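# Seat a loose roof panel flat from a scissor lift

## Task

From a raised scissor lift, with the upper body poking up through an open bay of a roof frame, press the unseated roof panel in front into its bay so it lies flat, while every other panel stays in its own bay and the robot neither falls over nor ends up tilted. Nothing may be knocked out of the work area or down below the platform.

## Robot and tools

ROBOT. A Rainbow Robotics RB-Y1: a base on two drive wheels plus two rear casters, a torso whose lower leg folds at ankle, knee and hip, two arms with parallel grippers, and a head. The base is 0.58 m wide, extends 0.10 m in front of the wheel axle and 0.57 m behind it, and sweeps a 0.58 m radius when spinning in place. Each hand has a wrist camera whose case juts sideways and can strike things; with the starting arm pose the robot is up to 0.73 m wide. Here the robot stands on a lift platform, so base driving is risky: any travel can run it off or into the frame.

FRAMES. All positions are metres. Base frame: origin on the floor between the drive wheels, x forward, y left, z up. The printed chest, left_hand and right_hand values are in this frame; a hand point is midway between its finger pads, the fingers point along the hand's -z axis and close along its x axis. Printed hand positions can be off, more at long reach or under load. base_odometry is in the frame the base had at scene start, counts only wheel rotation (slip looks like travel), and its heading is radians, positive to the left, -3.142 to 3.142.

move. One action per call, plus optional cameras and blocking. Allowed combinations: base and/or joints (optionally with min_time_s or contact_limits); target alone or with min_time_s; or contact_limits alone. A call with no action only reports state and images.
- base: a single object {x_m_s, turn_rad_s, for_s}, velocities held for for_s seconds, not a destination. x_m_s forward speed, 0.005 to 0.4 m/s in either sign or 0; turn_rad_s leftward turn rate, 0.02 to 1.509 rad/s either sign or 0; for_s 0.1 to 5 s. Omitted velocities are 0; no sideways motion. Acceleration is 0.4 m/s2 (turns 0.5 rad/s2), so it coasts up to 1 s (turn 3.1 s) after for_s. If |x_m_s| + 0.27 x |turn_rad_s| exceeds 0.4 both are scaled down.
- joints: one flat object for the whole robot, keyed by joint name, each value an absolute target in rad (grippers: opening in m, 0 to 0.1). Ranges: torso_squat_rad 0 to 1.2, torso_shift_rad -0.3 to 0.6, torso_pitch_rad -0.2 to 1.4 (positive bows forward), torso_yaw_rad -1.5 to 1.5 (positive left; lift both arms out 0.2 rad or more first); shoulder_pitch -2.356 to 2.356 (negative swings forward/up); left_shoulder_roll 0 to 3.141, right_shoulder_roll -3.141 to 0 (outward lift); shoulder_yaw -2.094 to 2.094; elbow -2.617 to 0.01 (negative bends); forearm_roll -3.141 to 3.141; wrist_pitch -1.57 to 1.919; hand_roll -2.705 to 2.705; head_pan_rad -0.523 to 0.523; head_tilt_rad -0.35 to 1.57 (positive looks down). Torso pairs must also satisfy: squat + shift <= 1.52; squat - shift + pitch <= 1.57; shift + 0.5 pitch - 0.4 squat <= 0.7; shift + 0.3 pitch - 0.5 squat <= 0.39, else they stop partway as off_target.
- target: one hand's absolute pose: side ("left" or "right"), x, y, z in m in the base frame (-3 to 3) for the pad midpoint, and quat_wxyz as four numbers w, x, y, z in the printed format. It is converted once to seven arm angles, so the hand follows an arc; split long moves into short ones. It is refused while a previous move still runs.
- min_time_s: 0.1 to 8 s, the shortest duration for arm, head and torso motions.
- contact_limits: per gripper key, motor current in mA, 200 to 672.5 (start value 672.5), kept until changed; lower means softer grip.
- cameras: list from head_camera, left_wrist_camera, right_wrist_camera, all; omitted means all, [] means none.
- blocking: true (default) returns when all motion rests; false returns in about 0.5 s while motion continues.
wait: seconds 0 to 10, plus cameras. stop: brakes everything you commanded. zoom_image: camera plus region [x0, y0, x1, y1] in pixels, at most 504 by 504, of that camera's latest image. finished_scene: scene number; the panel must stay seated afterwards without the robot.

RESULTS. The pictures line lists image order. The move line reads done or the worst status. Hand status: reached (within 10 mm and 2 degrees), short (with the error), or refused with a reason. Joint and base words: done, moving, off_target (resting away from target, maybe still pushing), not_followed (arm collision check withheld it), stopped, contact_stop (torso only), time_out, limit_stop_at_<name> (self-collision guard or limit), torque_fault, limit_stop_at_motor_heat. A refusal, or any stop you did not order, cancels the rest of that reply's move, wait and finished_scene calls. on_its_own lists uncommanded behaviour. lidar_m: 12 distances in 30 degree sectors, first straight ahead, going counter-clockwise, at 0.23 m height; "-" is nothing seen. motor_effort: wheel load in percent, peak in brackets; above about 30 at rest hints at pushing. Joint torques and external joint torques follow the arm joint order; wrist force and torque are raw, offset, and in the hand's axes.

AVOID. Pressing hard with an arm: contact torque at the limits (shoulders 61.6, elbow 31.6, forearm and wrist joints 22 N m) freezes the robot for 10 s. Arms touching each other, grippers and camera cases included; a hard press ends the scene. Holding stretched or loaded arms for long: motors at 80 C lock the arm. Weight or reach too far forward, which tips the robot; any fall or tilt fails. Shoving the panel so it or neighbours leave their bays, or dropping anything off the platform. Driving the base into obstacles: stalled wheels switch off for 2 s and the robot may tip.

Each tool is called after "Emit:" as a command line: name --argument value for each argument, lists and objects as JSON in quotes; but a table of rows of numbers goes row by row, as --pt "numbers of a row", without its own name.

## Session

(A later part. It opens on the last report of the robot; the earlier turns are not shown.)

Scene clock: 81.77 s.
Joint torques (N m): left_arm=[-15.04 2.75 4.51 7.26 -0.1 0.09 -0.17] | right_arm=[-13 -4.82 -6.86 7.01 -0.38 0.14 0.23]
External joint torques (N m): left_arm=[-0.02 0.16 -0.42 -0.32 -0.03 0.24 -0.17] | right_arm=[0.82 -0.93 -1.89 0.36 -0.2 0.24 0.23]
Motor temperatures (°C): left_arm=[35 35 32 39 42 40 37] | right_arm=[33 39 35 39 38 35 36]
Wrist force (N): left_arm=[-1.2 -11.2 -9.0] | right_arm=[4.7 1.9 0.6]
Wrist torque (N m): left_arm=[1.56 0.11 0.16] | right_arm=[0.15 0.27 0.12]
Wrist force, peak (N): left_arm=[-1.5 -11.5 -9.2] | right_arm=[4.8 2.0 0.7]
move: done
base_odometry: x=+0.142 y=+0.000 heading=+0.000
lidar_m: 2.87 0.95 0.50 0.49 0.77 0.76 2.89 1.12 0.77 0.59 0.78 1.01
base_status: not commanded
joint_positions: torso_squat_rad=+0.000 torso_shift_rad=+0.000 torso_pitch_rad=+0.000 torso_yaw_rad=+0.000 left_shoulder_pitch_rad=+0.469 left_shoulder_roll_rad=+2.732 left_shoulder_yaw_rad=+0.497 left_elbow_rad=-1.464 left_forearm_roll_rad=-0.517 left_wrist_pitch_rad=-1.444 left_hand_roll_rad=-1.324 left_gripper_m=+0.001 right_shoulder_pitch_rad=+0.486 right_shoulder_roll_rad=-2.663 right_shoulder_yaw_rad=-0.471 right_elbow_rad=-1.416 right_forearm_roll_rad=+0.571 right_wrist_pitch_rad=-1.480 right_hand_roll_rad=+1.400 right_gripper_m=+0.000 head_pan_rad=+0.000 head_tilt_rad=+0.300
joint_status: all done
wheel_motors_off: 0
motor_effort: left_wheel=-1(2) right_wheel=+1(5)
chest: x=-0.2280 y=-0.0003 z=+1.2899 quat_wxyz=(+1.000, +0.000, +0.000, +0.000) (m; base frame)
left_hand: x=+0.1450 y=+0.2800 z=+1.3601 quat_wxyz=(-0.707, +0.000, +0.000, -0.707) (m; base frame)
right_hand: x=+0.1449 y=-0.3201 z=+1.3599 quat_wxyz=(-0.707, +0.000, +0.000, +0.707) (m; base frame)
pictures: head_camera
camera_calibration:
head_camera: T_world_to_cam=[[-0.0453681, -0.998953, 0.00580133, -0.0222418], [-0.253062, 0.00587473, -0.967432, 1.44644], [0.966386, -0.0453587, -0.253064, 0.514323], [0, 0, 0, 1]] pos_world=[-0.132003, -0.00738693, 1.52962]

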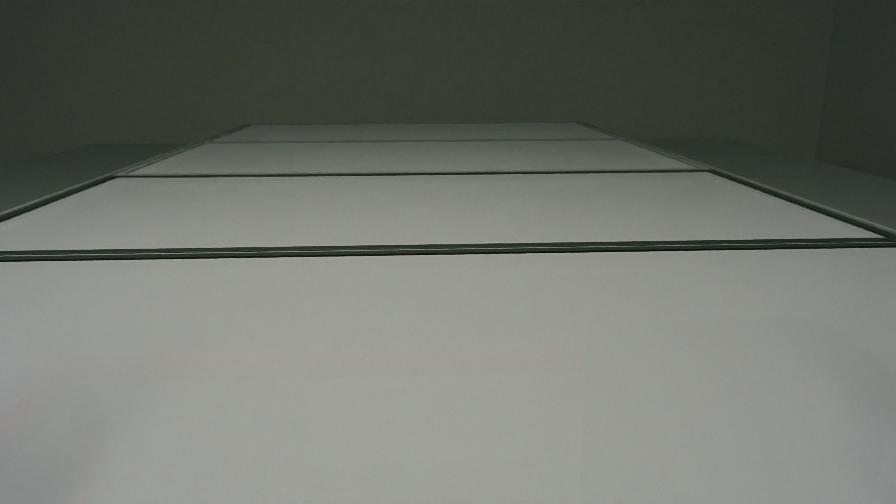

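Emit:
move --joints '{"head_pan_rad": 0.52, "head_tilt_rad": 0.5}' --cameras '["head_camera"]'

Emit:
zoom_image --camera "head_camera" --region '[0, 200, 200, 330]'

Emit:
zoom_image --camera "head_camera" --region '[500, 380, 700, 504]'

Emit:
zoom_image --camera "head_camera" --region '[0, 100, 120, 180]'

Emit:
zoom_image --camera "head_camera" --region '[350, 30, 550, 130]'

Emit:
move --joints '{"head_pan_rad": -0.52, "head_tilt_rad": 0.5}' --cameras '["head_camera"]'

Emit:
zoom_image --camera "head_camera" --region '[696, 130, 896, 270]'

Emit:
zoom_image --camera "head_camera" --region '[350, 20, 550, 120]'

Scene clock: 84.23 s.
Joint torques (N m): left_arm=[-15.08 2.89 4.52 7.39 -0.09 0.05 -0.13] | right_arm=[-13.06 -5.11 -6.81 6.95 -0.3 0.27 0.16]
External joint torques (N m): left_arm=[-0.07 0.3 -0.41 -0.19 -0.02 0.2 -0.13] | right_arm=[0.76 -1.22 -1.84 0.3 -0.12 0.37 0.16]
Motor temperatures (°C): left_arm=[35 35 32 39 42 40 37] | right_arm=[33 39 35 39 38 35 36]
Wrist force (N): left_arm=[-1.3 -11.6 -9.3] | right_arm=[4.6 2.0 0.7]
Wrist torque (N m): left_arm=[1.63 0.09 0.14] | right_arm=[0.14 0.27 0.13]
Wrist force, peak (N): left_arm=[-1.6 -11.7 -9.2] | right_arm=[4.8 2.0 0.6]
move: done
base_odometry: x=+0.142 y=+0.000 heading=+0.000
lidar_m: 2.86 0.95 0.49 0.50 0.79 0.73 2.89 1.13 0.77 0.59 0.76 1.02
base_status: not commanded
joint_positions: torso_squat_rad=+0.000 torso_shift_rad=+0.000 torso_pitch_rad=+0.000 torso_yaw_rad=+0.000 left_shoulder_pitch_rad=+0.469 left_shoulder_roll_rad=+2.732 left_shoulder_yaw_rad=+0.497 left_elbow_rad=-1.464 left_forearm_roll_rad=-0.517 left_wrist_pitch_rad=-1.444 left_hand_roll_rad=-1.324 left_gripper_m=+0.001 right_shoulder_pitch_rad=+0.486 right_shoulder_roll_rad=-2.663 right_shoulder_yaw_rad=-0.471 right_elbow_rad=-1.416 right_forearm_roll_rad=+0.571 right_wrist_pitch_rad=-1.480 right_hand_roll_rad=+1.400 right_gripper_m=+0.000 head_pan_rad=+0.520 head_tilt_rad=+0.500
joint_status: all done
wheel_motors_off: 0
motor_effort: left_wheel=-2(2) right_wheel=+0(3)
chest: x=-0.2280 y=-0.0003 z=+1.2899 quat_wxyz=(+1.000, +0.000, +0.000, +0.000) (m; base frame)
left_hand: x=+0.1450 y=+0.2800 z=+1.3601 quat_wxyz=(-0.707, +0.000, +0.000, -0.707) (m; base frame)
right_hand: x=+0.1449 y=-0.3201 z=+1.3599 quat_wxyz=(-0.707, +0.000, +0.000, +0.707) (m; base frame)
pictures: head_camera
camera_calibration:
head_camera: T_world_to_cam=[[0.458955, -0.888338, 0.0147176, 0.0684349], [-0.384676, -0.213618, -0.897993, 1.31577], [0.800865, 0.406477, -0.439764, 0.758617], [0, 0, 0, 1]] pos_world=[-0.132813, 0.0335059, 1.51416]

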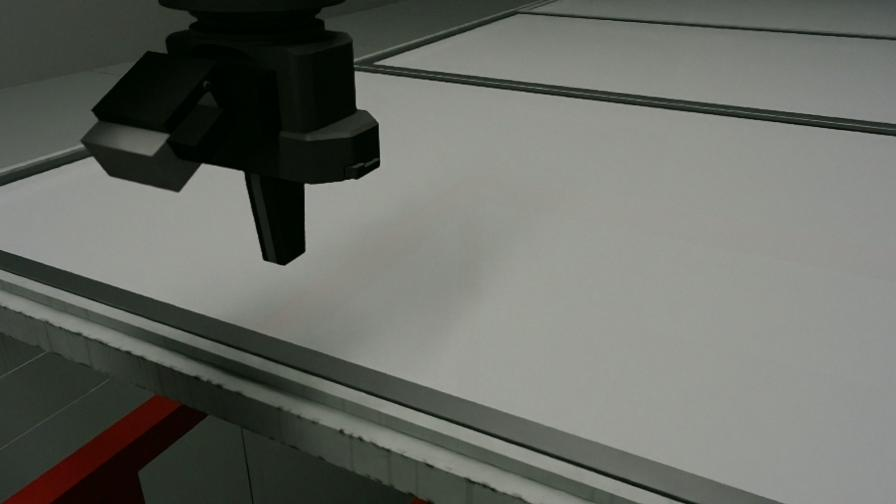

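Scaled by 2.520 from the camera's 896x504 image, which has a finer 1280x720 frame.

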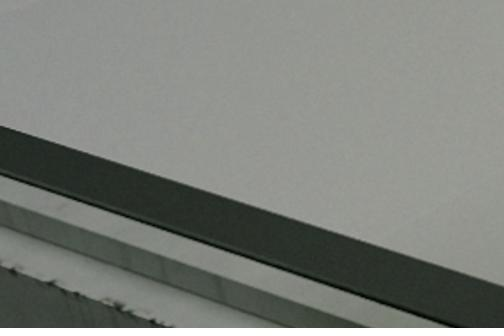

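Scaled by 2.520 from the camera's 896x504 image, which has a finer 1280x720 frame.

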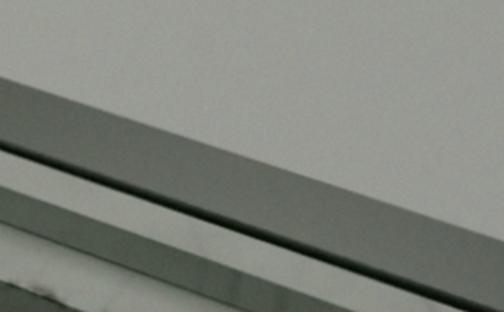

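Scaled by 4.200 from the camera's 896x504 image, which has a finer 1280x720 frame.

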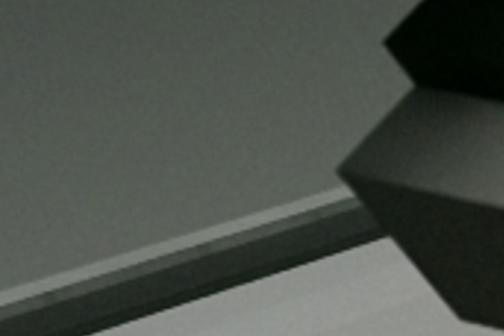

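Scaled by 2.520 from the camera's 896x504 image, which has a finer 1280x720 frame.

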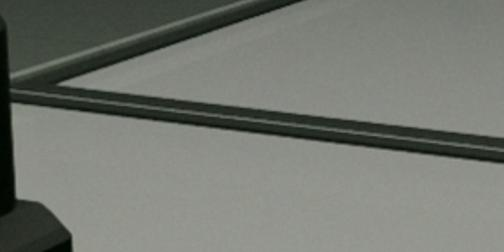

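Scene clock: 85.60 s.
Joint torques (N m): left_arm=[-15.25 2.65 4.27 7.08 -0.04 -0.13 -0.15] | right_arm=[-13.05 -5.26 -7.04 6.89 -0.46 0.29 0.05]
External joint torques (N m): left_arm=[-0.24 0.06 -0.67 -0.5 0.03 0.02 -0.15] | right_arm=[0.78 -1.37 -2.07 0.25 -0.28 0.38 0.05]
Motor temperatures (°C): left_arm=[35 35 32 39 42 40 37] | right_arm=[33 39 35 39 38 35 36]
Wrist force (N): left_arm=[-1.4 -11.2 -9.1] | right_arm=[4.6 2.0 0.7]
Wrist torque (N m): left_arm=[1.59 0.10 0.14] | right_arm=[0.13 0.27 0.13]
Wrist force, peak (N): left_arm=[-1.4 -11.6 -9.1] | right_arm=[4.9 1.8 0.9]
move: done
base_odometry: x=+0.142 y=+0.000 heading=+0.000
lidar_m: 2.86 0.94 0.50 0.49 0.79 0.75 2.89 1.12 0.79 0.59 0.78 1.01
base_status: not commanded
joint_positions: torso_squat_rad=+0.000 torso_shift_rad=+0.000 torso_pitch_rad=+0.000 torso_yaw_rad=+0.000 left_shoulder_pitch_rad=+0.469 left_shoulder_roll_rad=+2.732 left_shoulder_yaw_rad=+0.497 left_elbow_rad=-1.464 left_forearm_roll_rad=-0.517 left_wrist_pitch_rad=-1.444 left_hand_roll_rad=-1.324 left_gripper_m=+0.001 right_shoulder_pitch_rad=+0.486 right_shoulder_roll_rad=-2.663 right_shoulder_yaw_rad=-0.471 right_elbow_rad=-1.416 right_forearm_roll_rad=+0.571 right_wrist_pitch_rad=-1.480 right_hand_roll_rad=+1.400 right_gripper_m=+0.000 head_pan_rad=-0.520 head_tilt_rad=+0.500
joint_status: all done
wheel_motors_off: 0
motor_effort: left_wheel=-1(2) right_wheel=+0(4)
chest: x=-0.2280 y=-0.0003 z=+1.2899 quat_wxyz=(+1.000, +0.000, +0.000, +0.000) (m; base frame)
left_hand: x=+0.1450 y=+0.2800 z=+1.3601 quat_wxyz=(-0.707, +0.000, +0.000, -0.707) (m; base frame)
right_hand: x=+0.1449 y=-0.3201 z=+1.3599 quat_wxyz=(-0.707, +0.000, +0.000, +0.707) (m; base frame)
pictures: head_camera
camera_calibration:
head_camera: T_world_to_cam=[[-0.533764, -0.845505, 0.0147493, -0.136144], [-0.379408, 0.223859, -0.89774, 1.31672], [0.755741, -0.484778, -0.440279, 0.749695], [0, 0, 0, 1]] pos_world=[-0.139669, -0.0464344, 1.51416]

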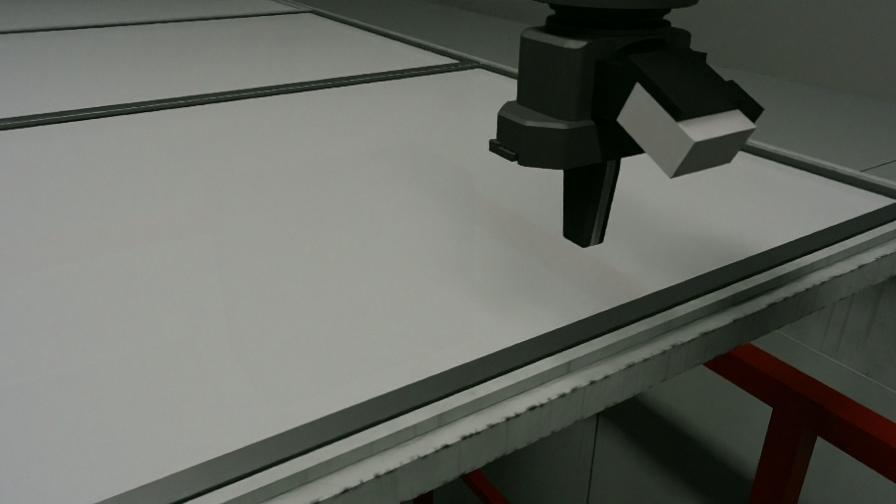

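Scaled by 2.520 from the camera's 896x504 image, which has a finer 1280x720 frame.

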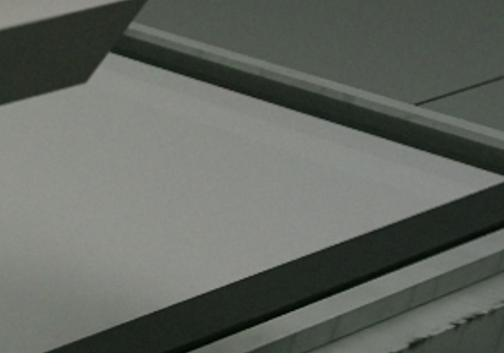

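Scaled by 2.520 from the camera's 896x504 image, which has a finer 1280x720 frame.

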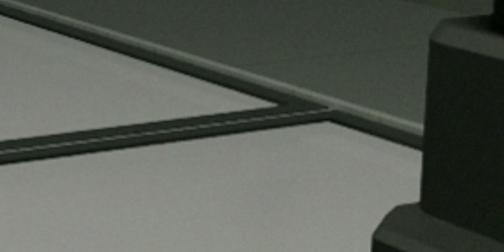

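Emit:
finished_scene --scene 1

The scene is finished: the task was done.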